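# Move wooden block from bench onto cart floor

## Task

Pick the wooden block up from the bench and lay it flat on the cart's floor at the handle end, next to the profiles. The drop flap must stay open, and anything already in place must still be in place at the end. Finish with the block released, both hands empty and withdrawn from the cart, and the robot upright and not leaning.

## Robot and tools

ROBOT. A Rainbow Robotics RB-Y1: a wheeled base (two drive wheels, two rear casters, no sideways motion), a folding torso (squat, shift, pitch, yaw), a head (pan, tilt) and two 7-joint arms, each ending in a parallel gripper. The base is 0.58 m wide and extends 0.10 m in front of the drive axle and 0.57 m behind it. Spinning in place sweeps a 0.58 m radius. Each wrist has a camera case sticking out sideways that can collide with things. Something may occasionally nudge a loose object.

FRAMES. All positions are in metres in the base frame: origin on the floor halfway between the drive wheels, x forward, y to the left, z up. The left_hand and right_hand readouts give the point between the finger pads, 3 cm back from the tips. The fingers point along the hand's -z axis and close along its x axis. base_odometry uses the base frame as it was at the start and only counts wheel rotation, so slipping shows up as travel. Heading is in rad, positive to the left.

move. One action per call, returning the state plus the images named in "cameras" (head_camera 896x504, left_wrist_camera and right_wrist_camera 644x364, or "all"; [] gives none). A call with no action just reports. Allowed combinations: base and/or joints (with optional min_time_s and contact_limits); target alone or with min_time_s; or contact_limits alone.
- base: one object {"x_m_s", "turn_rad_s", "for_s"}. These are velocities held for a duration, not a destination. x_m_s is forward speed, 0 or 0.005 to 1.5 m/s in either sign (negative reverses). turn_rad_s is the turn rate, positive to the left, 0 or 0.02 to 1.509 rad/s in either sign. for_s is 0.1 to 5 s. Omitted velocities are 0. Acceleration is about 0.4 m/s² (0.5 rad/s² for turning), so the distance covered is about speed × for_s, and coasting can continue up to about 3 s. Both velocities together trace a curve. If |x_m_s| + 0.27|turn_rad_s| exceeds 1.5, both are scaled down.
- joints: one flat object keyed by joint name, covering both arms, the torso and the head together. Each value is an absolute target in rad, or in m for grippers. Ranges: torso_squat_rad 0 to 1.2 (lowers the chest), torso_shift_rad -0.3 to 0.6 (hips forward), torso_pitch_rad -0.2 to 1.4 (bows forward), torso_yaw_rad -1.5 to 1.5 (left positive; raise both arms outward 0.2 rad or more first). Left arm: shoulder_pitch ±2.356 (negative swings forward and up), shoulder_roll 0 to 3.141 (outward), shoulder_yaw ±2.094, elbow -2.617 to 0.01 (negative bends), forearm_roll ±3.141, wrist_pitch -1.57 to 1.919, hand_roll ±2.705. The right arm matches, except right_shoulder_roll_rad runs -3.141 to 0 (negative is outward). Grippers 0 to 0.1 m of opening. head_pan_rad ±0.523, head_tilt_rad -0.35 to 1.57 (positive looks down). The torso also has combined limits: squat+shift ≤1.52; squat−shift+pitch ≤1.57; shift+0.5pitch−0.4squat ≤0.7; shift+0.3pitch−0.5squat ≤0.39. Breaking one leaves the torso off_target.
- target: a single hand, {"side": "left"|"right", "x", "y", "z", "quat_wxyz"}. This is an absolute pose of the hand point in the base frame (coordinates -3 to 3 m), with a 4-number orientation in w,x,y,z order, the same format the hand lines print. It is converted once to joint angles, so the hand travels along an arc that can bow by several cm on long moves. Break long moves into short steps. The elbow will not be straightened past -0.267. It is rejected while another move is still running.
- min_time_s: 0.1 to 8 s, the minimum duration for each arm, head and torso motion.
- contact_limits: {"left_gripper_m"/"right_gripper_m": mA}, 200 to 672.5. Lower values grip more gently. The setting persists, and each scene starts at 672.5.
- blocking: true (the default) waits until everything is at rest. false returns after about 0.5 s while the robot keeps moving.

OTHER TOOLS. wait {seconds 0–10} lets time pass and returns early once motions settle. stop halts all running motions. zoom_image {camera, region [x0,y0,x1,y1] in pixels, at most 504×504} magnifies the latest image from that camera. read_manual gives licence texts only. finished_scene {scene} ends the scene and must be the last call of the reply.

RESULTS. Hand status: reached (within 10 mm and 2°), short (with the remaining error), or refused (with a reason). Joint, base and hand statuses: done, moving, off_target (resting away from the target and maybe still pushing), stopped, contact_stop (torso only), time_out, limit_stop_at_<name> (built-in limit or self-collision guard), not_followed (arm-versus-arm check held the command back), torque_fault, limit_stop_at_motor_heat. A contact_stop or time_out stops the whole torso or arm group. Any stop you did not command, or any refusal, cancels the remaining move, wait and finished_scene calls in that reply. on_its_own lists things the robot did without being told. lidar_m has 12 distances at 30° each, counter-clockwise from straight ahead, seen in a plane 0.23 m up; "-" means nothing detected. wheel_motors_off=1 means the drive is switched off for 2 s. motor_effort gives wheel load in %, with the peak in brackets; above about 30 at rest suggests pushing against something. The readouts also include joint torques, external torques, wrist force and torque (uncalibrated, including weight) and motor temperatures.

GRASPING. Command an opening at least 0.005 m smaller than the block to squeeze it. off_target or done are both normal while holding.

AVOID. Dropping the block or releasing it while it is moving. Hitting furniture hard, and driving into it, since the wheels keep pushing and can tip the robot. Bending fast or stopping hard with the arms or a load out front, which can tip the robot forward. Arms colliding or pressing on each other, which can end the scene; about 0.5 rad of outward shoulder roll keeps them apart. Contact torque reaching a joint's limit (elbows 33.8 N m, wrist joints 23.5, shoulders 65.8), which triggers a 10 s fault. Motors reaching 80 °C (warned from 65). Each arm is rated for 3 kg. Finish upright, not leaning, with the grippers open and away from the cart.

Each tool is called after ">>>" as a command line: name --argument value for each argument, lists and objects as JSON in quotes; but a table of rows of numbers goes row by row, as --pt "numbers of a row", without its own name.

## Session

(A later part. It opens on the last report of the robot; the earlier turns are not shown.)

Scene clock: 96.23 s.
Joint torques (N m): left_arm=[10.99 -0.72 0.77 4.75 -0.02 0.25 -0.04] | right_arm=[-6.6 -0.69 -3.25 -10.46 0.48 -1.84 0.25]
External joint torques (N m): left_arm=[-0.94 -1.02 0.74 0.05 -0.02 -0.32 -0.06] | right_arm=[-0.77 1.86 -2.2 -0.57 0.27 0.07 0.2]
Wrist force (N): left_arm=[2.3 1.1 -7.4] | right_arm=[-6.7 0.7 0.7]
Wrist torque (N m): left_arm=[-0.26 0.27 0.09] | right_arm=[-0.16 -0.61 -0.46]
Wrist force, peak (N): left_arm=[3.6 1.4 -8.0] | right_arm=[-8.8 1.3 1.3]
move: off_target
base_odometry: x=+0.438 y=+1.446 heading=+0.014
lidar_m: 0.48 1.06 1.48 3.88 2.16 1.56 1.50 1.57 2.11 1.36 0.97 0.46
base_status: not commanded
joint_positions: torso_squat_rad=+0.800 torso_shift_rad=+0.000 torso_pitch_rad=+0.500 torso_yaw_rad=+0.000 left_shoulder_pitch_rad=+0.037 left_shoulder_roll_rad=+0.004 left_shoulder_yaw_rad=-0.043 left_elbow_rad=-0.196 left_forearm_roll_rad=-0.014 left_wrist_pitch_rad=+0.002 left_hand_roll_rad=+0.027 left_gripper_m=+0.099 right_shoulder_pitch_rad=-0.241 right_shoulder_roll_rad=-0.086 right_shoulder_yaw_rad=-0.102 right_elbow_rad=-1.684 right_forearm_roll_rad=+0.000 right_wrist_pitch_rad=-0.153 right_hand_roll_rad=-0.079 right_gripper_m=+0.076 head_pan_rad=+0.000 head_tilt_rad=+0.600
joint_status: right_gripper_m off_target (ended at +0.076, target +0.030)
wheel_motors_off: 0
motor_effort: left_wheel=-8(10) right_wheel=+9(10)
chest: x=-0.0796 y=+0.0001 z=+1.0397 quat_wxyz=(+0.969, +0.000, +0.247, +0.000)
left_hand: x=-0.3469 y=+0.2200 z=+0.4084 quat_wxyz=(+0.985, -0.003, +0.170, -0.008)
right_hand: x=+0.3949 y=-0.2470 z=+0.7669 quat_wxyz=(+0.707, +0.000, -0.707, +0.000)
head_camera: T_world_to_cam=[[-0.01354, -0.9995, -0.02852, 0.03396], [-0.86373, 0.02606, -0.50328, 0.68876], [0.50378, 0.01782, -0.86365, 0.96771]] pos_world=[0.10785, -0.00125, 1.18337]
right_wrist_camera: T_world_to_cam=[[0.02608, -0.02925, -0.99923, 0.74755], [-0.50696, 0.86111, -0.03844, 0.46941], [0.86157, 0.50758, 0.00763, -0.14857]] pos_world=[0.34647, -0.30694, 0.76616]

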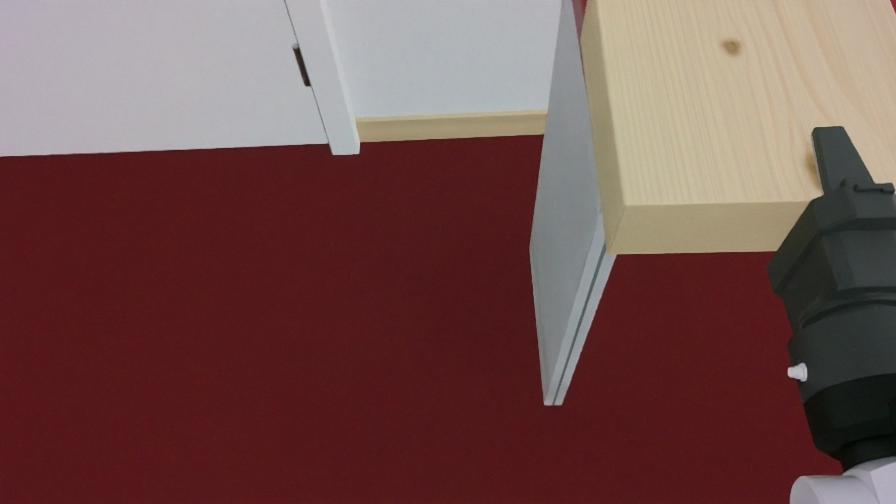

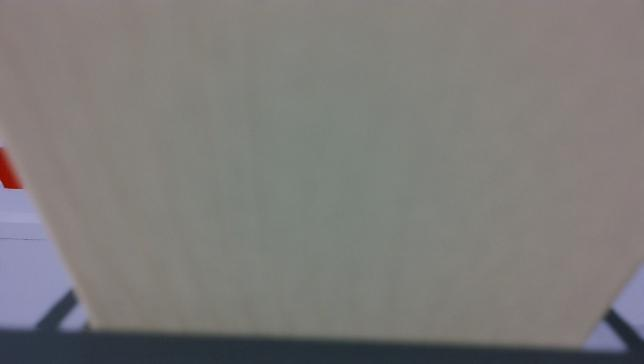

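>>> move --target '{"side":"right","x":0.42,"y":-0.247,"z":0.852,"quat_wxyz":[0.819,0,-0.574,0]}' --min_time_s 1.5 --cameras '["head_camera","right_wrist_camera"]'

>>> move --target '{"side":"right","x":0.40,"y":-0.247,"z":1.0,"quat_wxyz":[0.94,0,-0.342,0]}' --min_time_s 2 --cameras '["head_camera","right_wrist_camera"]'

Scene clock: 101.47 s.
Joint torques (N m): left_arm=[11.08 -0.72 0.88 4.8 -0.1 0.37 -0.04] | right_arm=[-16.85 -6.47 -4.84 -20.36 0.36 -7 -0.51]
External joint torques (N m): left_arm=[-0.87 -1.04 0.84 0.09 -0.09 -0.2 -0.05] | right_arm=[-8.44 -2.31 -2.96 -10.78 -0.01 -5.2 -0.56]
Wrist force (N): left_arm=[3.1 1.2 -7.5] | right_arm=[-23.9 1.9 -9.7]
Wrist torque (N m): left_arm=[-0.25 0.29 0.05] | right_arm=[-0.38 0.98 0.38]
Wrist force, peak (N): left_arm=[3.6 1.6 -8.0] | right_arm=[-30.3 1.3 -1.0]
move: done
base_odometry: x=+0.438 y=+1.446 heading=+0.014
lidar_m: 0.47 1.06 1.47 3.89 2.17 1.54 1.49 1.56 2.12 1.36 0.97 0.47
base_status: not commanded
joint_positions: torso_squat_rad=+0.800 torso_shift_rad=+0.000 torso_pitch_rad=+0.501 torso_yaw_rad=+0.000 left_shoulder_pitch_rad=+0.037 left_shoulder_roll_rad=+0.004 left_shoulder_yaw_rad=-0.043 left_elbow_rad=-0.196 left_forearm_roll_rad=-0.014 left_wrist_pitch_rad=+0.002 left_hand_roll_rad=+0.027 left_gripper_m=+0.099 right_shoulder_pitch_rad=-0.402 right_shoulder_roll_rad=-0.196 right_shoulder_yaw_rad=-0.138 right_elbow_rad=-2.165 right_forearm_roll_rad=-0.059 right_wrist_pitch_rad=+0.848 right_hand_roll_rad=-0.124 right_gripper_m=+0.074 head_pan_rad=+0.000 head_tilt_rad=+0.600
joint_status: all done
wheel_motors_off: 0
motor_effort: left_wheel=-9(9) right_wheel=+7(12)
chest: x=-0.0794 y=+0.0000 z=+1.0397 quat_wxyz=(+0.969, +0.000, +0.248, +0.000)
left_hand: x=-0.3470 y=+0.2200 z=+0.4085 quat_wxyz=(+0.985, -0.003, +0.170, -0.008)
right_hand: x=+0.4194 y=-0.2472 z=+0.8493 quat_wxyz=(+0.821, +0.000, -0.572, +0.000)
right_hand_status: reached (checked arc that bows 17 mm and turns the hand up to 20 deg, planned for 1.5 s): 3 mm and 0.3 deg off.
head_camera: T_world_to_cam=[[-0.01351, -0.9995, -0.0286, 0.03405], [-0.86402, 0.02606, -0.50278, 0.68835], [0.50327, 0.01792, -0.86394, 0.96779]] pos_world=[0.10815, -0.00125, 1.18317]
right_wrist_camera: T_world_to_cam=[[-0.3216, -0.02861, -0.94644, 0.93042], [-0.48794, 0.86162, 0.13976, 0.32603], [0.81147, 0.50675, -0.29106, 0.10429]] pos_world=[0.37368, -0.30714, 0.86538]

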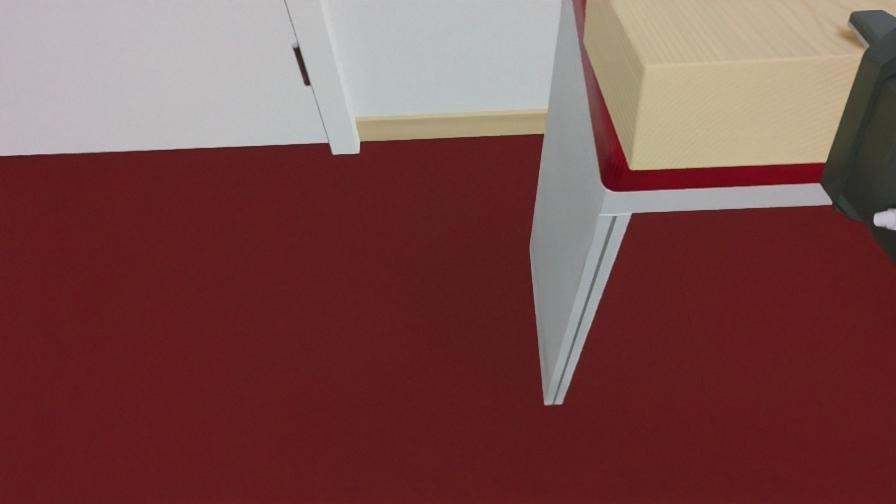

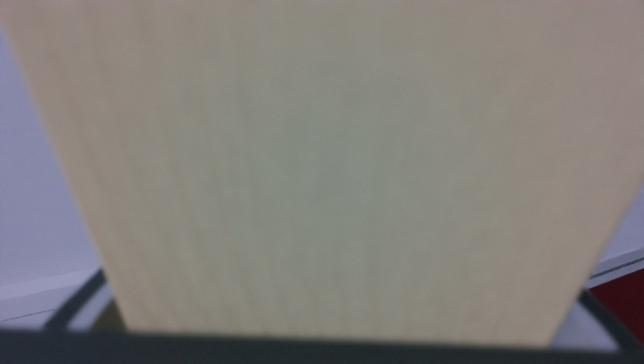

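Scene clock: 103.80 s.
Joint torques (N m): left_arm=[11.21 -0.7 0.83 4.66 -0.12 0.4 -0.02] | right_arm=[-26.99 -16.28 -12.34 -7.6 3.57 -4.51 -0.35]
External joint torques (N m): left_arm=[-0.74 -1.01 0.8 -0.04 -0.12 -0.17 -0.04] | right_arm=[-12.42 -5.27 -5.23 -5.07 2.67 -3.61 -0.38]
Wrist force (N): left_arm=[2.8 1.3 -7.3] | right_arm=[-18.1 1.2 -20.0]
Wrist torque (N m): left_arm=[-0.28 0.28 0.09] | right_arm=[-0.31 1.08 0.17]
Wrist force, peak (N): left_arm=[2.7 1.9 -8.2] | right_arm=[-24.4 -3.3 -14.6]
move: done
base_odometry: x=+0.438 y=+1.446 heading=+0.014
lidar_m: 0.47 1.06 1.47 3.89 2.16 1.55 1.50 1.56 2.10 1.36 0.98 0.46
base_status: not commanded
joint_positions: torso_squat_rad=+0.800 torso_shift_rad=+0.000 torso_pitch_rad=+0.501 torso_yaw_rad=+0.000 left_shoulder_pitch_rad=+0.037 left_shoulder_roll_rad=+0.004 left_shoulder_yaw_rad=-0.043 left_elbow_rad=-0.196 left_forearm_roll_rad=-0.014 left_wrist_pitch_rad=+0.002 left_hand_roll_rad=+0.027 left_gripper_m=+0.099 right_shoulder_pitch_rad=-1.112 right_shoulder_roll_rad=-0.970 right_shoulder_yaw_rad=-0.014 right_elbow_rad=-2.179 right_forearm_roll_rad=-0.806 right_wrist_pitch_rad=+1.920 right_hand_roll_rad=-0.730 right_gripper_m=+0.074 head_pan_rad=+0.000 head_tilt_rad=+0.600
joint_status: all done
wheel_motors_off: 0
motor_effort: left_wheel=-8(10) right_wheel=+8(11)
chest: x=-0.0793 y=+0.0000 z=+1.0396 quat_wxyz=(+0.969, +0.000, +0.248, +0.000)
left_hand: x=-0.3471 y=+0.2201 z=+0.4085 quat_wxyz=(+0.985, -0.002, +0.170, -0.008)
right_hand: x=+0.3996 y=-0.2471 z=+0.9977 quat_wxyz=(+0.941, +0.000, -0.339, +0.000)
right_hand_status: reached (checked arc that bows 53 mm and turns the hand up to 30 deg, planned for 2.0 s): 2 mm and 0.3 deg off.
head_camera: T_world_to_cam=[[-0.0136, -0.9995, -0.02864, 0.03401], [-0.86413, 0.02616, -0.50258, 0.68826], [0.50308, 0.01792, -0.86406, 0.96776]] pos_world=[0.10835, -0.00135, 1.18308]
right_wrist_camera: T_world_to_cam=[[-0.75279, -0.02888, -0.65762, 0.94852], [-0.35254, 0.86137, 0.36574, 0.01594], [0.55589, 0.50717, -0.65861, 0.63255]] pos_world=[0.36803, -0.30714, 1.03454]

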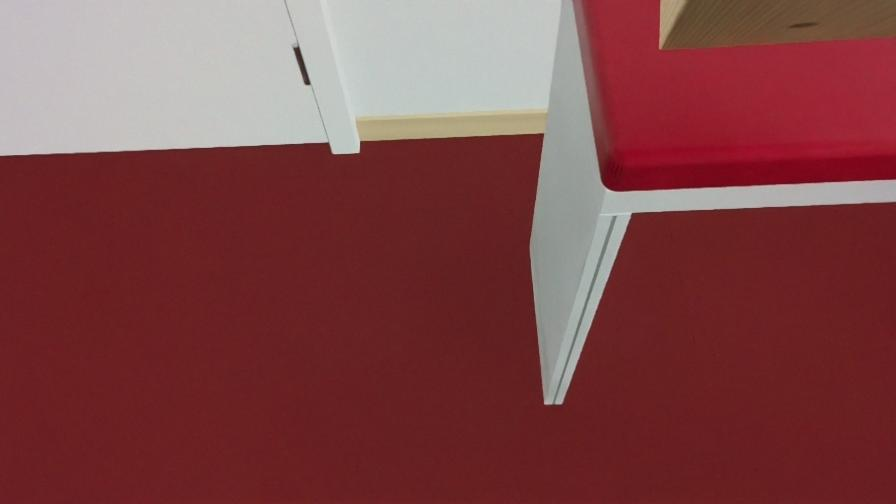

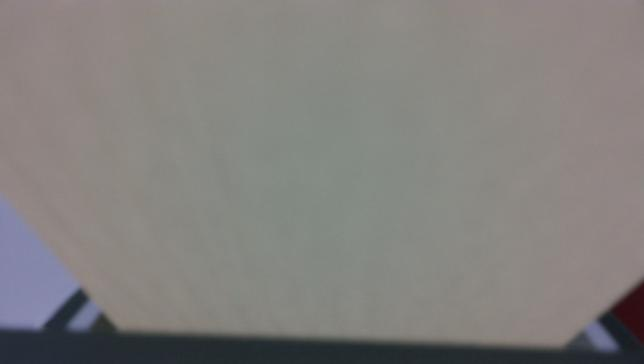

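>>> move --base '{"x_m_s":-0.4,"for_s":1.25}' --cameras '[]'

>>> move --base '{"turn_rad_s":-1.0,"for_s":1.78}' --joints '{"torso_pitch_rad":0.3}' --cameras '[]'

>>> move --base '{"x_m_s":0.7,"for_s":2.49}' --cameras '[]'

>>> move --base '{"turn_rad_s":1.0,"for_s":1.772}' --cameras '["head_camera","right_wrist_camera"]'

Scene clock: 109.40 s.
Joint torques (N m): left_arm=[10.19 -0.58 0.86 4.58 -0.07 0.43 0] | right_arm=[-25.49 -16.2 -13.08 -7.09 3.63 -4.69 -0.43]
External joint torques (N m): left_arm=[-1.77 -0.9 0.83 -0.13 -0.06 -0.13 -0.02] | right_arm=[-10.93 -5.19 -5.97 -4.56 2.73 -3.71 -0.46]
Wrist force (N): left_arm=[2.9 1.0 -6.8] | right_arm=[-18.1 1.6 -21.3]
Wrist torque (N m): left_arm=[-0.21 0.29 0.09] | right_arm=[-0.42 1.07 0.17]
Wrist force, peak (N): left_arm=[3.8 0.9 -8.1] | right_arm=[-20.0 0.9 -22.1]
move: done
base_odometry: x=-0.069 y=+1.440 heading=+0.013
lidar_m: 0.97 1.61 2.21 4.15 1.42 1.03 0.97 1.04 1.39 3.61 1.47 1.30
base_status: done (sent for 1.27 of 1.27 s)
joint_positions: torso_squat_rad=+0.800 torso_shift_rad=+0.000 torso_pitch_rad=+0.501 torso_yaw_rad=+0.000 left_shoulder_pitch_rad=+0.037 left_shoulder_roll_rad=+0.004 left_shoulder_yaw_rad=-0.043 left_elbow_rad=-0.196 left_forearm_roll_rad=-0.014 left_wrist_pitch_rad=+0.002 left_hand_roll_rad=+0.027 left_gripper_m=+0.099 right_shoulder_pitch_rad=-1.112 right_shoulder_roll_rad=-0.970 right_shoulder_yaw_rad=-0.014 right_elbow_rad=-2.179 right_forearm_roll_rad=-0.806 right_wrist_pitch_rad=+1.920 right_hand_roll_rad=-0.730 right_gripper_m=+0.074 head_pan_rad=+0.000 head_tilt_rad=+0.600
joint_status: not commanded
wheel_motors_off: 0
motor_effort: left_wheel=-11(32) right_wheel=+12(48)
chest: x=-0.0792 y=+0.0000 z=+1.0396 quat_wxyz=(+0.969, +0.000, +0.248, +0.000)
left_hand: x=-0.3472 y=+0.2201 z=+0.4086 quat_wxyz=(+0.985, -0.002, +0.170, -0.008)
right_hand: x=+0.3996 y=-0.2471 z=+0.9978 quat_wxyz=(+0.941, +0.000, -0.339, +0.000)

Scene clock: 113.27 s.
Joint torques (N m): left_arm=[5.6 -0.86 0.77 2.73 -0.11 -0.06 0.04] | right_arm=[-26.82 -15.09 -12.79 -5.6 4.24 -5.36 -0.28]
External joint torques (N m): left_arm=[-1.21 -1.12 0.74 0.06 -0.11 -0.23 0.03] | right_arm=[-11.5 -4.88 -6.09 -4.35 3.21 -4.23 -0.32]
Wrist force (N): left_arm=[1.9 1.4 -7.1] | right_arm=[-21.9 0.9 -16.7]
Wrist torque (N m): left_arm=[-0.31 0.31 0.07] | right_arm=[-0.31 1.40 0.19]
Wrist force, peak (N): left_arm=[2.2 1.8 -8.4] | right_arm=[-19.6 0.2 -22.0]
move: done
base_odometry: x=-0.069 y=+1.440 heading=-1.547
lidar_m: 3.63 1.48 1.30 0.97 1.60 2.21 4.16 1.45 1.04 0.99 1.02 1.38
base_status: done (sent for 1.77 of 1.77 s)
joint_positions: torso_squat_rad=+0.800 torso_shift_rad=+0.000 torso_pitch_rad=+0.301 torso_yaw_rad=+0.000 left_shoulder_pitch_rad=+0.037 left_shoulder_roll_rad=+0.004 left_shoulder_yaw_rad=-0.043 left_elbow_rad=-0.196 left_forearm_roll_rad=-0.014 left_wrist_pitch_rad=+0.002 left_hand_roll_rad=+0.027 left_gripper_m=+0.099 right_shoulder_pitch_rad=-1.112 right_shoulder_roll_rad=-0.970 right_shoulder_yaw_rad=-0.014 right_elbow_rad=-2.179 right_forearm_roll_rad=-0.806 right_wrist_pitch_rad=+1.920 right_hand_roll_rad=-0.730 right_gripper_m=+0.074 head_pan_rad=+0.000 head_tilt_rad=+0.600
joint_status: all done
wheel_motors_off: 0
motor_effort: left_wheel=+17(47) right_wheel=+2(48)
chest: x=-0.1361 y=+0.0000 z=+1.0638 quat_wxyz=(+0.989, +0.000, +0.150, +0.000)
left_hand: x=-0.2733 y=+0.2201 z=+0.3921 quat_wxyz=(+0.997, -0.002, +0.071, -0.009)
right_hand: x=+0.3414 y=-0.2471 z=+1.1178 quat_wxyz=(+0.902, +0.000, -0.431, +0.000)

Scene clock: 117.60 s.
Joint torques (N m): left_arm=[6.31 -0.83 0.47 2.81 -0.02 -0.17 -0.03] | right_arm=[-26.7 -15.14 -13.27 -5.51 4.31 -5.46 -0.51]
External joint torques (N m): left_arm=[-0.5 -1.1 0.44 0.13 -0.02 -0.35 -0.04] | right_arm=[-11.38 -4.92 -6.57 -4.26 3.28 -4.33 -0.55]
Wrist force (N): left_arm=[2.2 0.9 -7.6] | right_arm=[-21.8 0.4 -16.1]
Wrist torque (N m): left_arm=[-0.24 0.30 0.09] | right_arm=[-0.27 1.41 0.20]
Wrist force, peak (N): left_arm=[2.2 1.5 -8.6] | right_arm=[-23.0 0.2 -18.8]
move: done
base_odometry: x=-0.028 y=-0.310 heading=-1.547
lidar_m: 3.46 1.20 0.86 0.82 0.85 1.86 4.10 1.40 1.00 0.96 0.98 1.32
base_status: done (sent for 2.5 of 2.5 s)
joint_positions: torso_squat_rad=+0.800 torso_shift_rad=+0.000 torso_pitch_rad=+0.301 torso_yaw_rad=+0.000 left_shoulder_pitch_rad=+0.037 left_shoulder_roll_rad=+0.004 left_shoulder_yaw_rad=-0.043 left_elbow_rad=-0.196 left_forearm_roll_rad=-0.014 left_wrist_pitch_rad=+0.002 left_hand_roll_rad=+0.027 left_gripper_m=+0.099 right_shoulder_pitch_rad=-1.112 right_shoulder_roll_rad=-0.970 right_shoulder_yaw_rad=-0.014 right_elbow_rad=-2.179 right_forearm_roll_rad=-0.806 right_wrist_pitch_rad=+1.920 right_hand_roll_rad=-0.730 right_gripper_m=+0.074 head_pan_rad=+0.000 head_tilt_rad=+0.600
joint_status: not commanded
wheel_motors_off: 0
motor_effort: left_wheel=+1(51) right_wheel=+1(53)
chest: x=-0.1361 y=-0.0001 z=+1.0638 quat_wxyz=(+0.989, +0.000, +0.150, +0.000)
left_hand: x=-0.2731 y=+0.2201 z=+0.3920 quat_wxyz=(+0.997, -0.002, +0.071, -0.009)
right_hand: x=+0.3415 y=-0.2472 z=+1.1177 quat_wxyz=(+0.902, +0.000, -0.431, +0.000)

Scene clock: 121.47 s.
Joint torques (N m): left_arm=[6.26 -0.9 0.41 2.75 -0.07 0.04 -0.05] | right_arm=[-26.6 -14.95 -13.01 -5.44 4.34 -5.43 -0.27]
External joint torques (N m): left_arm=[-0.55 -1.17 0.38 0.08 -0.06 -0.13 -0.05] | right_arm=[-11.28 -4.74 -6.3 -4.18 3.31 -4.3 -0.31]
Wrist force (N): left_arm=[1.9 1.7 -7.9] | right_arm=[-22.3 1.1 -16.7]
Wrist torque (N m): left_arm=[-0.35 0.26 0.06] | right_arm=[-0.39 1.35 0.25]
Wrist force, peak (N): left_arm=[1.1 1.8 -8.9] | right_arm=[-22.7 1.7 -17.4]
move: done
base_odometry: x=-0.028 y=-0.310 heading=+0.013
lidar_m: 0.81 0.86 1.86 4.05 1.39 0.99 0.94 0.99 1.33 3.45 1.20 0.86
base_status: done (sent for 1.77 of 1.77 s)
joint_positions: torso_squat_rad=+0.800 torso_shift_rad=+0.000 torso_pitch_rad=+0.301 torso_yaw_rad=+0.000 left_shoulder_pitch_rad=+0.037 left_shoulder_roll_rad=+0.004 left_shoulder_yaw_rad=-0.043 left_elbow_rad=-0.196 left_forearm_roll_rad=-0.014 left_wrist_pitch_rad=+0.002 left_hand_roll_rad=+0.027 left_gripper_m=+0.099 right_shoulder_pitch_rad=-1.112 right_shoulder_roll_rad=-0.970 right_shoulder_yaw_rad=-0.014 right_elbow_rad=-2.179 right_forearm_roll_rad=-0.806 right_wrist_pitch_rad=+1.920 right_hand_roll_rad=-0.730 right_gripper_m=+0.074 head_pan_rad=+0.000 head_tilt_rad=+0.600
joint_status: not commanded
wheel_motors_off: 0
motor_effort: left_wheel=+1(42) right_wheel=+18(41)
chest: x=-0.1361 y=-0.0001 z=+1.0638 quat_wxyz=(+0.989, +0.000, +0.150, +0.000)
left_hand: x=-0.2732 y=+0.2201 z=+0.3920 quat_wxyz=(+0.997, -0.002, +0.071, -0.009)
right_hand: x=+0.3415 y=-0.2472 z=+1.1177 quat_wxyz=(+0.902, +0.000, -0.431, +0.000)
head_camera: T_world_to_cam=[[-0.00758, -0.9995, -0.03085, 0.037], [-0.74715, 0.02616, -0.66414, 0.83905], [0.66462, 0.01802, -0.74697, 0.91463]] pos_world=[0.0193, -0.00145, 1.2416]
right_wrist_camera: T_world_to_cam=[[-0.60726, -0.02919, -0.79397, 1.08636], [-0.41828, 0.86137, 0.28825, 0.06063], [0.67548, 0.50714, -0.53529, 0.56519]] pos_world=[0.30329, -0.30714, 1.14759]

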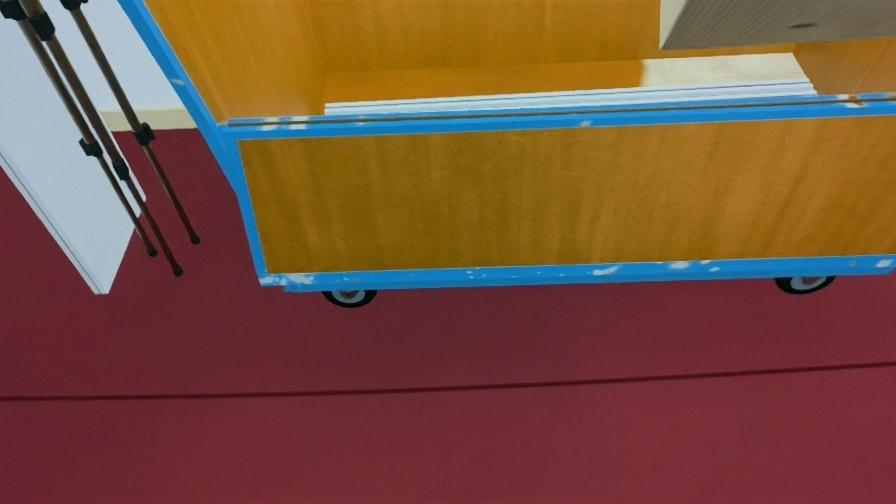

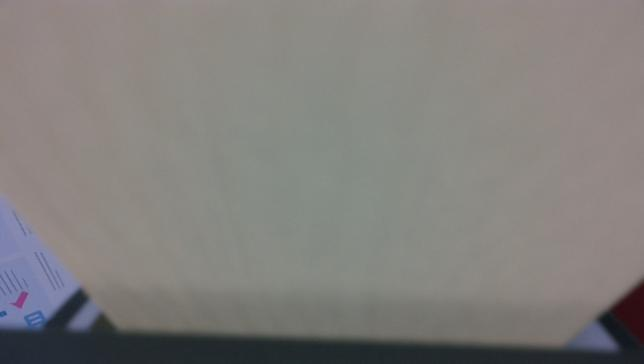

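>>> move --joints '{"left_shoulder_roll_rad":0.3}' --cameras '[]'

>>> move --joints '{"torso_squat_rad":0.95,"torso_shift_rad":0.3,"torso_pitch_rad":0.9,"torso_yaw_rad":0.5,"head_tilt_rad":0.4,"head_pan_rad":-0.3}' --min_time_s 3 --cameras '["head_camera"]'

>>> move --target '{"side":"right","x":0.45,"y":-0.1,"z":0.9,"quat_wxyz":[0.612,0.354,-0.354,0.612]}' --min_time_s 3 --cameras '["head_camera"]'

Scene clock: 143.03 s.
Joint torques (N m): left_arm=[6.75 5.49 1.62 2.94 0.02 0.04 -0.1] | right_arm=[-27.07 -14.62 -13.13 -5.7 4.39 -5.42 -0.32]
External joint torques (N m): left_arm=[-0.61 -2.8 0.89 0.1 -0.01 -0.19 -0.11] | right_arm=[-11.75 -4.4 -6.43 -4.45 3.36 -4.3 -0.36]
Wrist force (N): left_arm=[1.9 -0.1 -7.5] | right_arm=[-22.2 0.8 -17.0]
Wrist torque (N m): left_arm=[-0.17 0.26 0.06] | right_arm=[-0.33 1.39 0.22]
Wrist force, peak (N): left_arm=[2.3 2.3 -8.1] | right_arm=[-22.8 0.7 -17.1]
move: done
base_odometry: x=-0.028 y=-0.310 heading=+0.013
lidar_m: 0.82 0.86 1.87 4.04 1.40 0.99 0.94 1.01 1.34 3.46 1.22 0.86
base_status: not commanded
joint_positions: torso_squat_rad=+0.800 torso_shift_rad=+0.000 torso_pitch_rad=+0.301 torso_yaw_rad=+0.000 left_shoulder_pitch_rad=+0.037 left_shoulder_roll_rad=+0.300 left_shoulder_yaw_rad=-0.043 left_elbow_rad=-0.196 left_forearm_roll_rad=-0.014 left_wrist_pitch_rad=+0.002 left_hand_roll_rad=+0.027 left_gripper_m=+0.099 right_shoulder_pitch_rad=-1.112 right_shoulder_roll_rad=-0.970 right_shoulder_yaw_rad=-0.014 right_elbow_rad=-2.179 right_forearm_roll_rad=-0.806 right_wrist_pitch_rad=+1.920 right_hand_roll_rad=-0.730 right_gripper_m=+0.074 head_pan_rad=+0.000 head_tilt_rad=+0.600
joint_status: all done
wheel_motors_off: 0
motor_effort: left_wheel=+0(1) right_wheel=+19(20)
chest: x=-0.1361 y=+0.0000 z=+1.0638 quat_wxyz=(+0.989, +0.000, +0.150, +0.000)
left_hand: x=-0.2651 y=+0.4418 z=+0.4239 quat_wxyz=(+0.986, +0.141, +0.073, -0.047)
right_hand: x=+0.3415 y=-0.2471 z=+1.1177 quat_wxyz=(+0.902, +0.000, -0.431, +0.000)

Scene clock: 146.37 s.
Joint torques (N m): left_arm=[17.76 13.16 2.5 7.54 0 1.08 0.08] | right_arm=[-24.17 -7.46 -10.29 -12.2 -0.42 -4.48 -0.3]
External joint torques (N m): left_arm=[-1.61 -2.64 1.09 0.11 -0.04 -0.12 0.04] | right_arm=[-10.95 -1.22 -5.97 -6.36 -0.46 -3.51 -0.32]
Wrist force (N): left_arm=[5.0 -1.8 -5.1] | right_arm=[-9.7 -8.7 -23.8]
Wrist torque (N m): left_arm=[-0.10 0.43 0.05] | right_arm=[-1.03 0.50 0.03]
Wrist force, peak (N): left_arm=[4.7 -1.5 -7.0] | right_arm=[-10.4 -8.5 -25.7]
move: done
base_odometry: x=-0.028 y=-0.310 heading=+0.013
lidar_m: 0.82 0.87 1.85 4.04 1.39 0.99 0.94 0.99 1.35 3.46 1.20 0.86
base_status: not commanded
joint_positions: torso_squat_rad=+0.950 torso_shift_rad=+0.300 torso_pitch_rad=+0.901 torso_yaw_rad=+0.500 left_shoulder_pitch_rad=+0.037 left_shoulder_roll_rad=+0.300 left_shoulder_yaw_rad=-0.043 left_elbow_rad=-0.196 left_forearm_roll_rad=-0.014 left_wrist_pitch_rad=+0.002 left_hand_roll_rad=+0.027 left_gripper_m=+0.099 right_shoulder_pitch_rad=-1.112 right_shoulder_roll_rad=-0.971 right_shoulder_yaw_rad=-0.014 right_elbow_rad=-2.179 right_forearm_roll_rad=-0.805 right_wrist_pitch_rad=+1.920 right_hand_roll_rad=-0.730 right_gripper_m=+0.074 head_pan_rad=-0.300 head_tilt_rad=+0.400
joint_status: all done
wheel_motors_off: 0
motor_effort: left_wheel=-4(5) right_wheel=+15(24)
chest: x=+0.1352 y=+0.0000 z=+0.8615 quat_wxyz=(+0.872, +0.108, +0.422, +0.223)
left_hand: x=-0.4693 y=+0.4195 z=+0.5788 quat_wxyz=(+0.882, +0.240, +0.386, +0.128)
right_hand: x=+0.6003 y=-0.0063 z=+0.5857 quat_wxyz=(+0.959, +0.214, -0.141, +0.123)
head_camera: T_world_to_cam=[[0.10413, -0.97798, -0.18085, 0.15327], [-0.94595, -0.04123, -0.32168, 0.65181], [0.30714, 0.20457, -0.92942, 0.75164]] pos_world=[0.36976, 0.023, 0.93598]

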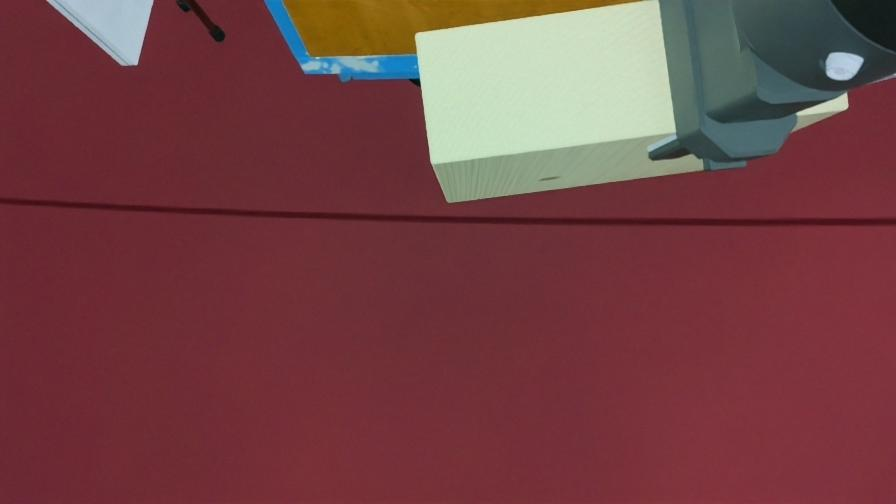

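Scene clock: 149.70 s.
Joint torques (N m): left_arm=[17.79 13.01 2.39 7.58 -0.01 1.05 -0.05] | right_arm=[-13.8 -7.33 -8.83 7.12 1.37 -7.84 0.07]
External joint torques (N m): left_arm=[-1.57 -2.79 0.98 0.16 -0.05 -0.15 -0.09] | right_arm=[-6.91 -0.11 -6.55 4.75 0.96 -6.19 0.03]
Wrist force (N): left_arm=[4.7 -1.7 -5.7] | right_arm=[-24.3 0.9 -12.8]
Wrist torque (N m): left_arm=[-0.11 0.36 0.05] | right_arm=[-0.29 1.59 -0.13]
Wrist force, peak (N): left_arm=[5.3 -3.2 -6.2] | right_arm=[-11.3 -9.5 -24.6]
move: done
base_odometry: x=-0.028 y=-0.310 heading=+0.013
lidar_m: 0.82 0.85 1.88 4.04 1.38 0.99 0.95 0.99 1.35 3.45 1.20 0.86
base_status: not commanded
joint_positions: torso_squat_rad=+0.950 torso_shift_rad=+0.300 torso_pitch_rad=+0.901 torso_yaw_rad=+0.500 left_shoulder_pitch_rad=+0.037 left_shoulder_roll_rad=+0.300 left_shoulder_yaw_rad=-0.043 left_elbow_rad=-0.196 left_forearm_roll_rad=-0.014 left_wrist_pitch_rad=+0.002 left_hand_roll_rad=+0.027 left_gripper_m=+0.099 right_shoulder_pitch_rad=-1.717 right_shoulder_roll_rad=-1.552 right_shoulder_yaw_rad=-0.416 right_elbow_rad=-2.259 right_forearm_roll_rad=-2.252 right_wrist_pitch_rad=+1.790 right_hand_roll_rad=-0.212 right_gripper_m=+0.074 head_pan_rad=-0.300 head_tilt_rad=+0.400
joint_status: all done
wheel_motors_off: 0
motor_effort: left_wheel=-4(5) right_wheel=+15(18)
chest: x=+0.1351 y=+0.0000 z=+0.8616 quat_wxyz=(+0.872, +0.108, +0.422, +0.223)
left_hand: x=-0.4693 y=+0.4195 z=+0.5788 quat_wxyz=(+0.882, +0.240, +0.386, +0.128)
right_hand: x=+0.4501 y=-0.1000 z=+0.8988 quat_wxyz=(+0.613, +0.355, -0.353, +0.611)
right_hand_status: reached (checked arc that bows 72 mm and turns the hand up to 76 deg, planned for 3.0 s): 1 mm and 0.2 deg off.
head_camera: T_world_to_cam=[[0.10417, -0.97798, -0.18082, 0.15324], [-0.94589, -0.04124, -0.32187, 0.65199], [0.30732, 0.20456, -0.92936, 0.75161]] pos_world=[0.36976, 0.023, 0.93608]

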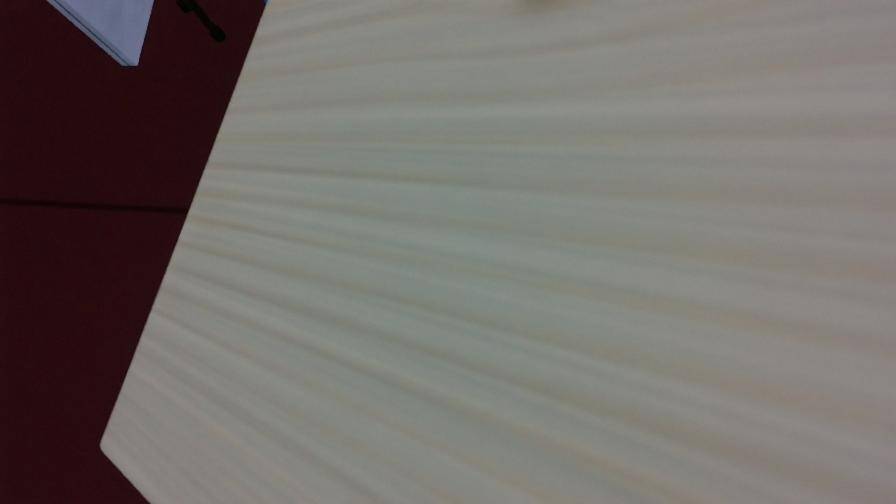

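>>> move --base '{"x_m_s":0.3,"for_s":1.83}' --joints '{"head_pan_rad":-0.4}' --cameras '["head_camera"]'

Scene clock: 154.17 s.
Joint torques (N m): left_arm=[17.72 13.33 2.16 7.58 -0.01 1 0] | right_arm=[-13.41 -7.33 -8.19 7.67 1.2 -8.01 0.03]
External joint torques (N m): left_arm=[-1.64 -2.47 0.76 0.16 -0.06 -0.2 -0.04] | right_arm=[-6.53 -0.11 -5.91 5.3 0.79 -6.36 -0.01]
Wrist force (N): left_arm=[5.1 -2.6 -5.6] | right_arm=[-24.1 1.3 -13.0]
Wrist torque (N m): left_arm=[0.03 0.42 0.07] | right_arm=[-0.26 1.57 -0.10]
Wrist force, peak (N): left_arm=[5.3 -2.2 -6.0] | right_arm=[-26.1 -1.7 -13.4]
move: done
base_odometry: x=+0.522 y=-0.303 heading=+0.013
lidar_m: 0.26 0.28 0.39 1.64 2.19 1.57 1.50 1.57 2.11 4.52 0.41 0.28
base_status: done (sent for 1.83 of 1.83 s)
joint_positions: torso_squat_rad=+0.950 torso_shift_rad=+0.300 torso_pitch_rad=+0.901 torso_yaw_rad=+0.500 left_shoulder_pitch_rad=+0.037 left_shoulder_roll_rad=+0.300 left_shoulder_yaw_rad=-0.043 left_elbow_rad=-0.196 left_forearm_roll_rad=-0.014 left_wrist_pitch_rad=+0.002 left_hand_roll_rad=+0.027 left_gripper_m=+0.099 right_shoulder_pitch_rad=-1.717 right_shoulder_roll_rad=-1.552 right_shoulder_yaw_rad=-0.416 right_elbow_rad=-2.259 right_forearm_roll_rad=-2.252 right_wrist_pitch_rad=+1.790 right_hand_roll_rad=-0.212 right_gripper_m=+0.074 head_pan_rad=-0.400 head_tilt_rad=+0.400
joint_status: all done
wheel_motors_off: 0
motor_effort: left_wheel=-1(26) right_wheel=-1(42)
chest: x=+0.1351 y=+0.0000 z=+0.8616 quat_wxyz=(+0.872, +0.108, +0.422, +0.223)
left_hand: x=-0.4693 y=+0.4195 z=+0.5787 quat_wxyz=(+0.882, +0.240, +0.386, +0.128)
right_hand: x=+0.4500 y=-0.1000 z=+0.8989 quat_wxyz=(+0.613, +0.354, -0.354, +0.611)
head_camera: T_world_to_cam=[[0.04292, -0.99371, -0.10347, 0.09691], [-0.94737, -0.0076, -0.32005, 0.65027], [0.31725, 0.11176, -0.94173, 0.76165]] pos_world=[0.37025, 0.01612, 0.93541]

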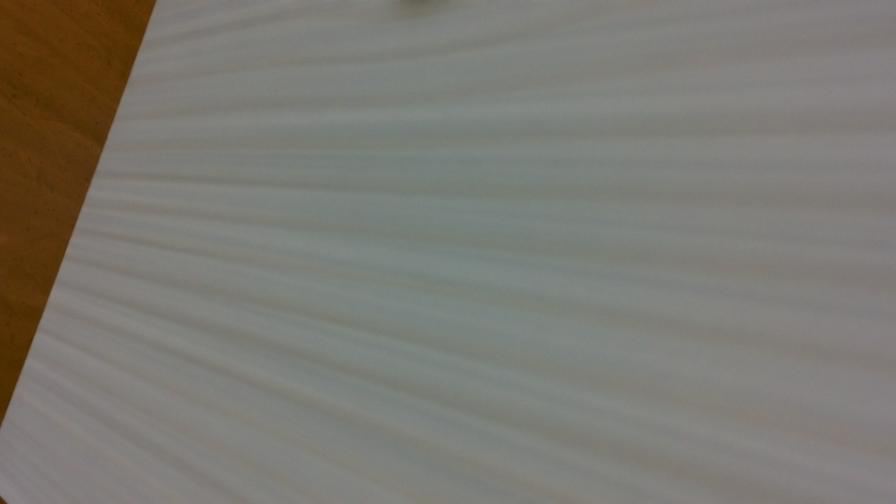

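>>> move --target '{"side":"right","x":0.45,"y":0.0,"z":0.68,"quat_wxyz":[0.683,0.183,-0.183,0.683]}' --min_time_s 2.5 --cameras '["head_camera"]'

Scene clock: 158.93 s.
Joint torques (N m): left_arm=[18.28 13.25 2.45 7.45 0.05 1.05 -0.03] | right_arm=[-13.16 1.69 -8.46 -2.18 -1.57 -5.66 -0.74]
External joint torques (N m): left_arm=[-1.08 -2.54 1.04 0.03 0.01 -0.15 -0.07] | right_arm=[-2.34 6.37 -2.03 -2.35 -2.02 -4.7 -0.76]
Wrist force (N): left_arm=[4.7 -1.4 -5.3] | right_arm=[-14.5 -13.0 -15.4]
Wrist torque (N m): left_arm=[-0.16 0.37 0.06] | right_arm=[-0.34 1.20 0.61]
Wrist force, peak (N): left_arm=[5.8 -2.7 -5.6] | right_arm=[-25.1 1.3 -13.3]
move: done
base_odometry: x=+0.522 y=-0.303 heading=+0.013
lidar_m: 0.27 0.27 0.39 1.65 2.17 1.58 1.49 1.57 2.09 4.50 0.39 0.29
base_status: not commanded
joint_positions: torso_squat_rad=+0.950 torso_shift_rad=+0.300 torso_pitch_rad=+0.901 torso_yaw_rad=+0.500 left_shoulder_pitch_rad=+0.037 left_shoulder_roll_rad=+0.300 left_shoulder_yaw_rad=-0.043 left_elbow_rad=-0.196 left_forearm_roll_rad=-0.014 left_wrist_pitch_rad=+0.002 left_hand_roll_rad=+0.027 left_gripper_m=+0.099 right_shoulder_pitch_rad=-1.583 right_shoulder_roll_rad=-1.447 right_shoulder_yaw_rad=+0.425 right_elbow_rad=-2.578 right_forearm_roll_rad=-1.570 right_wrist_pitch_rad=+1.713 right_hand_roll_rad=-0.272 right_gripper_m=+0.074 head_pan_rad=-0.400 head_tilt_rad=+0.400
joint_status: all done
wheel_motors_off: 0
motor_effort: left_wheel=-2(3) right_wheel=-1(2)
chest: x=+0.1351 y=+0.0000 z=+0.8616 quat_wxyz=(+0.872, +0.108, +0.422, +0.223)
left_hand: x=-0.4693 y=+0.4195 z=+0.5787 quat_wxyz=(+0.882, +0.240, +0.386, +0.128)
right_hand: x=+0.4503 y=-0.0007 z=+0.6797 quat_wxyz=(+0.683, +0.182, -0.183, +0.683)
right_hand_status: reached (checked arc that bows 33 mm and turns the hand up to 30 deg, planned for 2.5 s): 1 mm and 0.1 deg off.
head_camera: T_world_to_cam=[[0.04294, -0.99371, -0.10346, 0.0969], [-0.94737, -0.00761, -0.32005, 0.65027], [0.31725, 0.11176, -0.94173, 0.76165]] pos_world=[0.37025, 0.01612, 0.93541]

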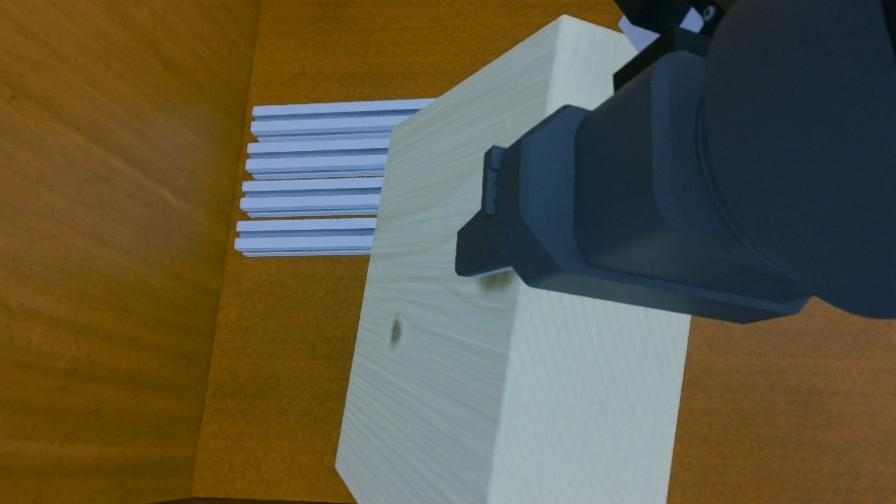

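>>> move --target '{"side":"right","x":0.42,"y":0.0,"z":0.66,"quat_wxyz":[0.683,0.183,-0.183,0.683]}' --cameras '["head_camera","right_wrist_camera"]'

>>> zoom_image --camera "head_camera" --region '[300, 0, 804, 504]'

Scene clock: 175.93 s.
Joint torques (N m): left_arm=[17.96 13.22 2.29 7.34 -0.04 1.02 0.01] | right_arm=[-14.51 0.02 -9.3 -1.42 0.28 -4.02 0.29]
External joint torques (N m): left_arm=[-1.4 -2.58 0.88 -0.09 -0.08 -0.18 -0.03] | right_arm=[-3.83 4.43 -3.06 -1.14 -0.18 -3.21 0.27]
Wrist force (N): left_arm=[5.3 -2.3 -5.5] | right_arm=[-13.7 -1.8 -23.5]
Wrist torque (N m): left_arm=[-0.03 0.44 0.05] | right_arm=[-0.33 0.71 -0.12]
Wrist force, peak (N): left_arm=[5.9 -2.5 -5.7] | right_arm=[19.1 -70.7 16.4]
move: short
base_odometry: x=+0.522 y=-0.303 heading=+0.013
lidar_m: 0.24 0.25 0.33 1.65 2.18 1.56 1.50 1.56 2.11 4.51 0.38 0.25
base_status: not commanded
joint_positions: torso_squat_rad=+0.950 torso_shift_rad=+0.300 torso_pitch_rad=+0.901 torso_yaw_rad=+0.500 left_shoulder_pitch_rad=+0.037 left_shoulder_roll_rad=+0.300 left_shoulder_yaw_rad=-0.043 left_elbow_rad=-0.196 left_forearm_roll_rad=-0.014 left_wrist_pitch_rad=+0.002 left_hand_roll_rad=+0.027 left_gripper_m=+0.099 right_shoulder_pitch_rad=-1.546 right_shoulder_roll_rad=-1.414 right_shoulder_yaw_rad=+0.480 right_elbow_rad=-2.617 right_forearm_roll_rad=-1.571 right_wrist_pitch_rad=+1.717 right_hand_roll_rad=-0.323 right_gripper_m=+0.074 head_pan_rad=-0.400 head_tilt_rad=+0.400
joint_status: all done
wheel_motors_off: 0
motor_effort: left_wheel=-2(18) right_wheel=-3(18)
chest: x=+0.1350 y=+0.0001 z=+0.8617 quat_wxyz=(+0.872, +0.108, +0.422, +0.223)
left_hand: x=-0.4693 y=+0.4195 z=+0.5786 quat_wxyz=(+0.882, +0.240, +0.386, +0.128)
right_hand: x=+0.4206 y=-0.0001 z=+0.6597 quat_wxyz=(+0.679, +0.195, -0.141, +0.693)
right_hand_status: short (checked arc that bows 1 mm and turns the hand up to 5 deg, as near as the solve gets, planned for 0.3 s): 1 mm and 5.2 deg off. The place is met; only the turn is off.
head_camera: T_world_to_cam=[[0.04305, -0.9937, -0.10343, 0.09694], [-0.94729, -0.00771, -0.32027, 0.65039], [0.31746, 0.11177, -0.94166, 0.76162]] pos_world=[0.37015, 0.01622, 0.93551]
right_wrist_camera: T_world_to_cam=[[0.02769, -0.87339, -0.48623, 0.30773], [-0.8187, -0.29891, 0.49029, 0.04797], [-0.57356, 0.3845, -0.72332, 0.79059]] pos_world=[0.4842, -0.02087, 0.69795]

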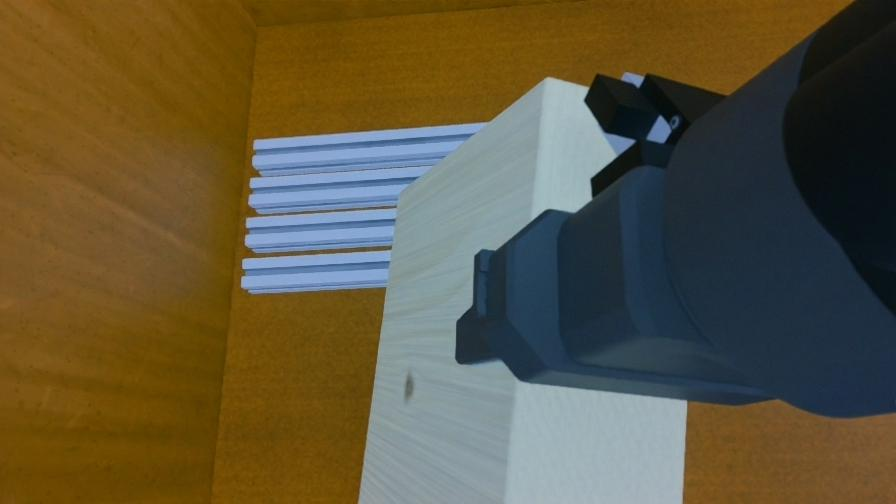

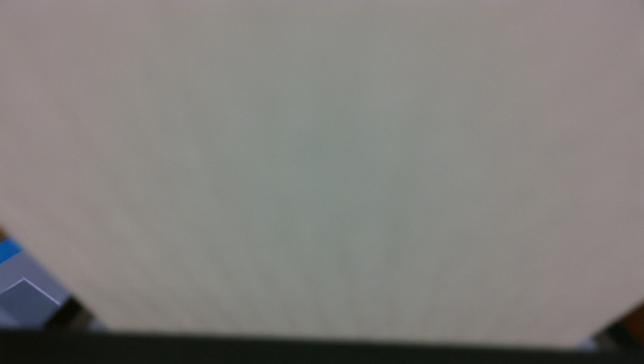

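Scaled by 1.000.

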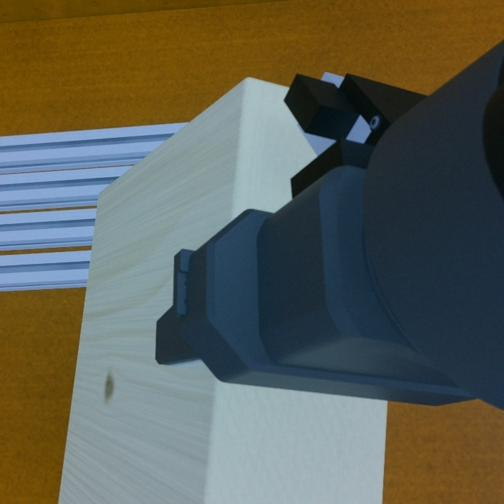

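>>> move --target '{"side":"right","x":0.47,"y":0.0,"z":0.69,"quat_wxyz":[0.648,0.282,-0.080,0.703]}' --min_time_s 1.5 --cameras '[]'

>>> move --base '{"x_m_s":-0.1,"for_s":0.45}' --cameras '["head_camera"]'

Scene clock: 192.47 s.
Joint torques (N m): left_arm=[18.01 13.26 2.27 7.59 -0.11 1 0.02] | right_arm=[-21.05 -2.01 -13.92 -0.72 -2.31 -4.41 0.16]
External joint torques (N m): left_arm=[-1.35 -2.53 0.87 0.17 -0.15 -0.2 -0.02] | right_arm=[-8.18 3.1 -6.56 0.52 -2 -3.39 0.13]
Wrist force (N): left_arm=[5.1 -2.1 -6.2] | right_arm=[-14.2 -6.1 -22.2]
Wrist torque (N m): left_arm=[-0.05 0.47 0.03] | right_arm=[-0.51 0.84 -0.29]
Wrist force, peak (N): left_arm=[5.5 -2.2 -6.5] | right_arm=[-13.8 -0.6 -24.6]
move: done
base_odometry: x=+0.522 y=-0.303 heading=+0.013
lidar_m: 0.24 0.25 0.32 1.65 2.17 1.56 1.49 1.58 2.12 4.50 0.39 0.26
base_status: not commanded
joint_positions: torso_squat_rad=+0.950 torso_shift_rad=+0.300 torso_pitch_rad=+0.901 torso_yaw_rad=+0.500 left_shoulder_pitch_rad=+0.037 left_shoulder_roll_rad=+0.300 left_shoulder_yaw_rad=-0.043 left_elbow_rad=-0.196 left_forearm_roll_rad=-0.014 left_wrist_pitch_rad=+0.002 left_hand_roll_rad=+0.027 left_gripper_m=+0.099 right_shoulder_pitch_rad=-1.592 right_shoulder_roll_rad=-1.415 right_shoulder_yaw_rad=+0.414 right_elbow_rad=-2.239 right_forearm_roll_rad=-1.813 right_wrist_pitch_rad=+1.741 right_hand_roll_rad=+0.003 right_gripper_m=+0.074 head_pan_rad=-0.400 head_tilt_rad=+0.400
joint_status: all done
wheel_motors_off: 0
motor_effort: left_wheel=-1(2) right_wheel=-1(3)
chest: x=+0.1350 y=+0.0001 z=+0.8617 quat_wxyz=(+0.872, +0.108, +0.422, +0.223)
left_hand: x=-0.4693 y=+0.4195 z=+0.5786 quat_wxyz=(+0.882, +0.240, +0.386, +0.128)
right_hand: x=+0.4688 y=-0.0006 z=+0.6889 quat_wxyz=(+0.649, +0.283, -0.083, +0.701)
right_hand_status: reached (checked arc that bows 7 mm and turns the hand up to 13 deg, planned for 1.5 s): 2 mm and 0.4 deg off.

Scene clock: 193.60 s.
Joint torques (N m): left_arm=[17.85 13.21 2.2 7.49 -0.07 1.02 0.01] | right_arm=[-14.92 1.17 -9.19 -3.52 -8.21 -5.5 -0.31]
External joint torques (N m): left_arm=[-1.51 -2.58 0.8 0.07 -0.11 -0.18 -0.03] | right_arm=[-2.05 6.29 -1.83 -2.3 -7.91 -4.49 -0.34]
Wrist force (N): left_arm=[4.9 -1.8 -5.1] | right_arm=[-15.3 -20.6 -9.5]
Wrist torque (N m): left_arm=[-0.12 0.42 0.06] | right_arm=[-3.15 1.46 0.28]
Wrist force, peak (N): left_arm=[5.7 -2.1 -6.0] | right_arm=[-15.6 -23.5 -10.6]
move: done
base_odometry: x=+0.475 y=-0.303 heading=+0.013
lidar_m: 0.27 0.29 0.39 4.00 2.11 1.52 1.44 1.51 2.05 4.72 0.43 0.31
base_status: done (sent for 0.47 of 0.47 s)
joint_positions: torso_squat_rad=+0.950 torso_shift_rad=+0.300 torso_pitch_rad=+0.901 torso_yaw_rad=+0.500 left_shoulder_pitch_rad=+0.037 left_shoulder_roll_rad=+0.300 left_shoulder_yaw_rad=-0.043 left_elbow_rad=-0.196 left_forearm_roll_rad=-0.014 left_wrist_pitch_rad=+0.002 left_hand_roll_rad=+0.027 left_gripper_m=+0.099 right_shoulder_pitch_rad=-1.593 right_shoulder_roll_rad=-1.415 right_shoulder_yaw_rad=+0.413 right_elbow_rad=-2.238 right_forearm_roll_rad=-1.811 right_wrist_pitch_rad=+1.741 right_hand_roll_rad=+0.003 right_gripper_m=+0.074 head_pan_rad=-0.400 head_tilt_rad=+0.400
joint_status: not commanded
wheel_motors_off: 0
motor_effort: left_wheel=-4(24) right_wheel=-3(21)
chest: x=+0.1350 y=+0.0000 z=+0.8617 quat_wxyz=(+0.872, +0.108, +0.422, +0.223)
left_hand: x=-0.4693 y=+0.4195 z=+0.5786 quat_wxyz=(+0.882, +0.240, +0.386, +0.128)
right_hand: x=+0.4697 y=-0.0008 z=+0.6895 quat_wxyz=(+0.650, +0.282, -0.084, +0.701)
head_camera: T_world_to_cam=[[0.04297, -0.99371, -0.10345, 0.0969], [-0.94727, -0.00761, -0.32035, 0.65048], [0.31755, 0.11176, -0.94163, 0.76166]] pos_world=[0.37015, 0.01612, 0.93561]

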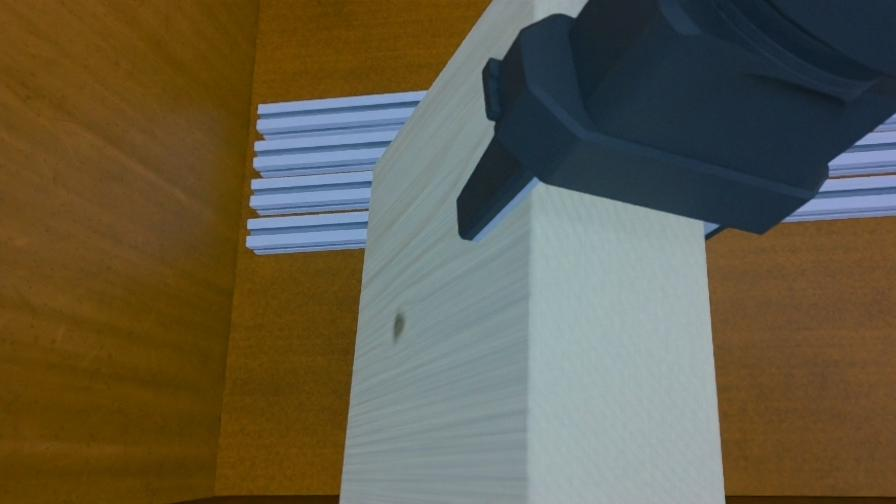

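>>> move --target '{"side":"right","x":0.505,"y":0.0,"z":0.69,"quat_wxyz":[0.648,0.282,-0.080,0.703]}' --min_time_s 1 --cameras '["head_camera"]'

>>> move --joints '{"head_tilt_rad":0.7}' --cameras '["head_camera"]'

Scene clock: 203.97 s.
Joint torques (N m): left_arm=[17.82 13.15 2.44 7.5 0.04 0.97 -0.03] | right_arm=[-23.04 -1.04 -11.71 -2.22 -2.65 -4.06 0.27]
External joint torques (N m): left_arm=[-1.54 -2.64 1.04 0.07 0 -0.23 -0.07] | right_arm=[-8.81 3.81 -4.08 -0.28 -2.23 -3.12 0.25]
Wrist force (N): left_arm=[5.2 -1.6 -5.0] | right_arm=[-14.2 -5.5 -21.8]
Wrist torque (N m): left_arm=[-0.14 0.42 0.08] | right_arm=[-0.54 0.82 -0.31]
Wrist force, peak (N): left_arm=[5.5 -2.5 -6.3] | right_arm=[-16.3 -20.9 -10.7]
move: done
base_odometry: x=+0.475 y=-0.303 heading=+0.013
lidar_m: 0.28 0.29 0.39 4.02 2.11 1.52 1.45 1.52 2.04 4.72 0.44 0.30
base_status: not commanded
joint_positions: torso_squat_rad=+0.950 torso_shift_rad=+0.300 torso_pitch_rad=+0.901 torso_yaw_rad=+0.500 left_shoulder_pitch_rad=+0.037 left_shoulder_roll_rad=+0.300 left_shoulder_yaw_rad=-0.043 left_elbow_rad=-0.196 left_forearm_roll_rad=-0.014 left_wrist_pitch_rad=+0.002 left_hand_roll_rad=+0.027 left_gripper_m=+0.099 right_shoulder_pitch_rad=-1.646 right_shoulder_roll_rad=-1.377 right_shoulder_yaw_rad=+0.443 right_elbow_rad=-2.076 right_forearm_roll_rad=-1.785 right_wrist_pitch_rad=+1.803 right_hand_roll_rad=+0.119 right_gripper_m=+0.074 head_pan_rad=-0.400 head_tilt_rad=+0.400
joint_status: all done
wheel_motors_off: 0
motor_effort: left_wheel=-2(6) right_wheel=-1(4)
chest: x=+0.1350 y=+0.0000 z=+0.8616 quat_wxyz=(+0.872, +0.108, +0.422, +0.223)
left_hand: x=-0.4693 y=+0.4195 z=+0.5786 quat_wxyz=(+0.882, +0.240, +0.386, +0.128)
right_hand: x=+0.5047 y=-0.0005 z=+0.6888 quat_wxyz=(+0.649, +0.282, -0.079, +0.703)
right_hand_status: reached (checked arc that bows 0 mm and turns the hand up to 1 deg, planned for 1.0 s): 1 mm and 0.2 deg off.
head_camera: T_world_to_cam=[[0.04293, -0.99372, -0.10336, 0.09693], [-0.9473, -0.00761, -0.32026, 0.65038], [0.31746, 0.11167, -0.94167, 0.76163]] pos_world=[0.37015, 0.01622, 0.93551]

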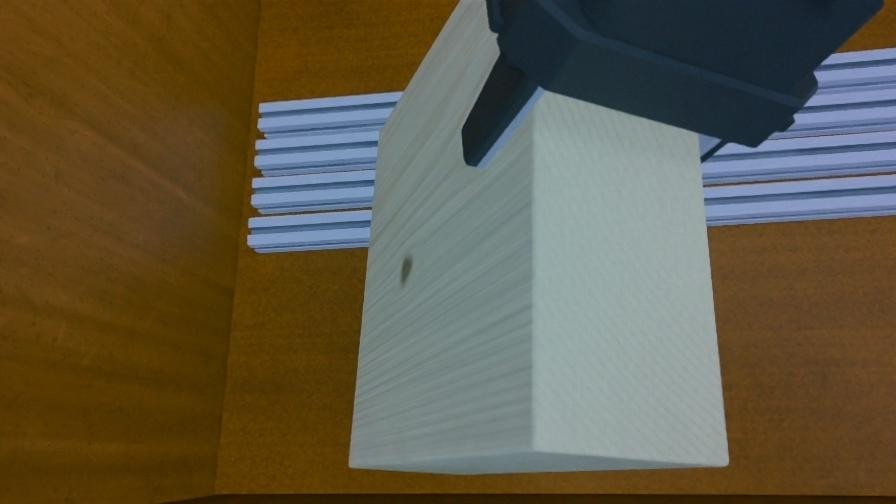

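Scene clock: 204.80 s.
Joint torques (N m): left_arm=[17.89 13.47 2 7.32 -0.07 1.08 0] | right_arm=[-23.07 -1.16 -12.11 -1.82 -2.45 -4.21 0.25]
External joint torques (N m): left_arm=[-1.47 -2.32 0.6 -0.1 -0.11 -0.12 -0.04] | right_arm=[-8.84 3.66 -4.48 0.12 -2.03 -3.26 0.22]
Wrist force (N): left_arm=[4.4 -2.2 -6.4] | right_arm=[-14.1 -5.9 -22.0]
Wrist torque (N m): left_arm=[-0.04 0.37 0.06] | right_arm=[-0.49 0.81 -0.32]
Wrist force, peak (N): left_arm=[5.6 -2.3 -5.5] | right_arm=[-14.5 -6.2 -22.3]
move: done
base_odometry: x=+0.475 y=-0.303 heading=+0.013
lidar_m: 0.28 0.28 0.40 4.01 2.12 1.52 1.44 1.50 2.03 4.71 0.44 0.30
base_status: not commanded
joint_positions: torso_squat_rad=+0.950 torso_shift_rad=+0.300 torso_pitch_rad=+0.901 torso_yaw_rad=+0.500 left_shoulder_pitch_rad=+0.037 left_shoulder_roll_rad=+0.300 left_shoulder_yaw_rad=-0.043 left_elbow_rad=-0.196 left_forearm_roll_rad=-0.014 left_wrist_pitch_rad=+0.002 left_hand_roll_rad=+0.027 left_gripper_m=+0.099 right_shoulder_pitch_rad=-1.646 right_shoulder_roll_rad=-1.377 right_shoulder_yaw_rad=+0.443 right_elbow_rad=-2.076 right_forearm_roll_rad=-1.785 right_wrist_pitch_rad=+1.803 right_hand_roll_rad=+0.119 right_gripper_m=+0.074 head_pan_rad=-0.400 head_tilt_rad=+0.700
joint_status: all done
wheel_motors_off: 0
motor_effort: left_wheel=-2(3) right_wheel=+1(4)
chest: x=+0.1350 y=+0.0000 z=+0.8616 quat_wxyz=(+0.872, +0.108, +0.422, +0.223)
left_hand: x=-0.4693 y=+0.4195 z=+0.5786 quat_wxyz=(+0.882, +0.240, +0.386, +0.128)
right_hand: x=+0.5047 y=-0.0005 z=+0.6888 quat_wxyz=(+0.649, +0.282, -0.079, +0.703)
head_camera: T_world_to_cam=[[0.03641, -0.99464, -0.09676, 0.09247], [-0.99905, -0.03392, -0.02721, 0.38193], [0.02378, 0.09766, -0.99494, 0.90276]] pos_world=[0.35674, 0.01678, 0.91752]

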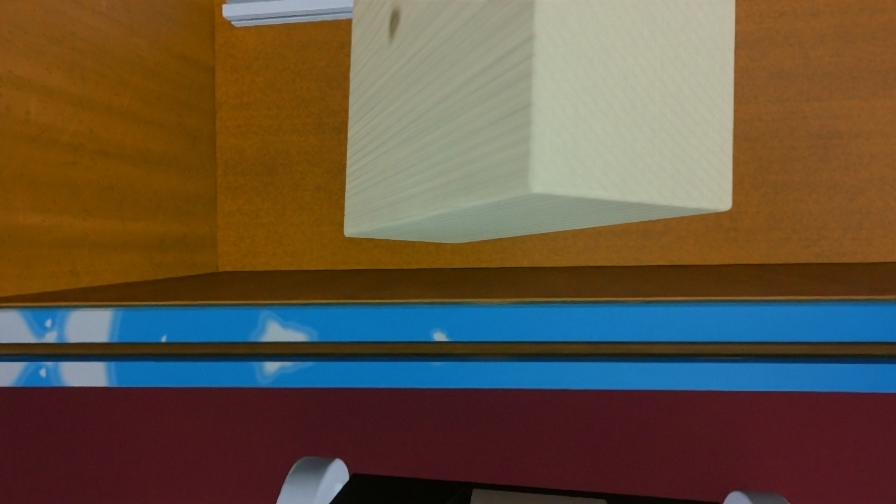

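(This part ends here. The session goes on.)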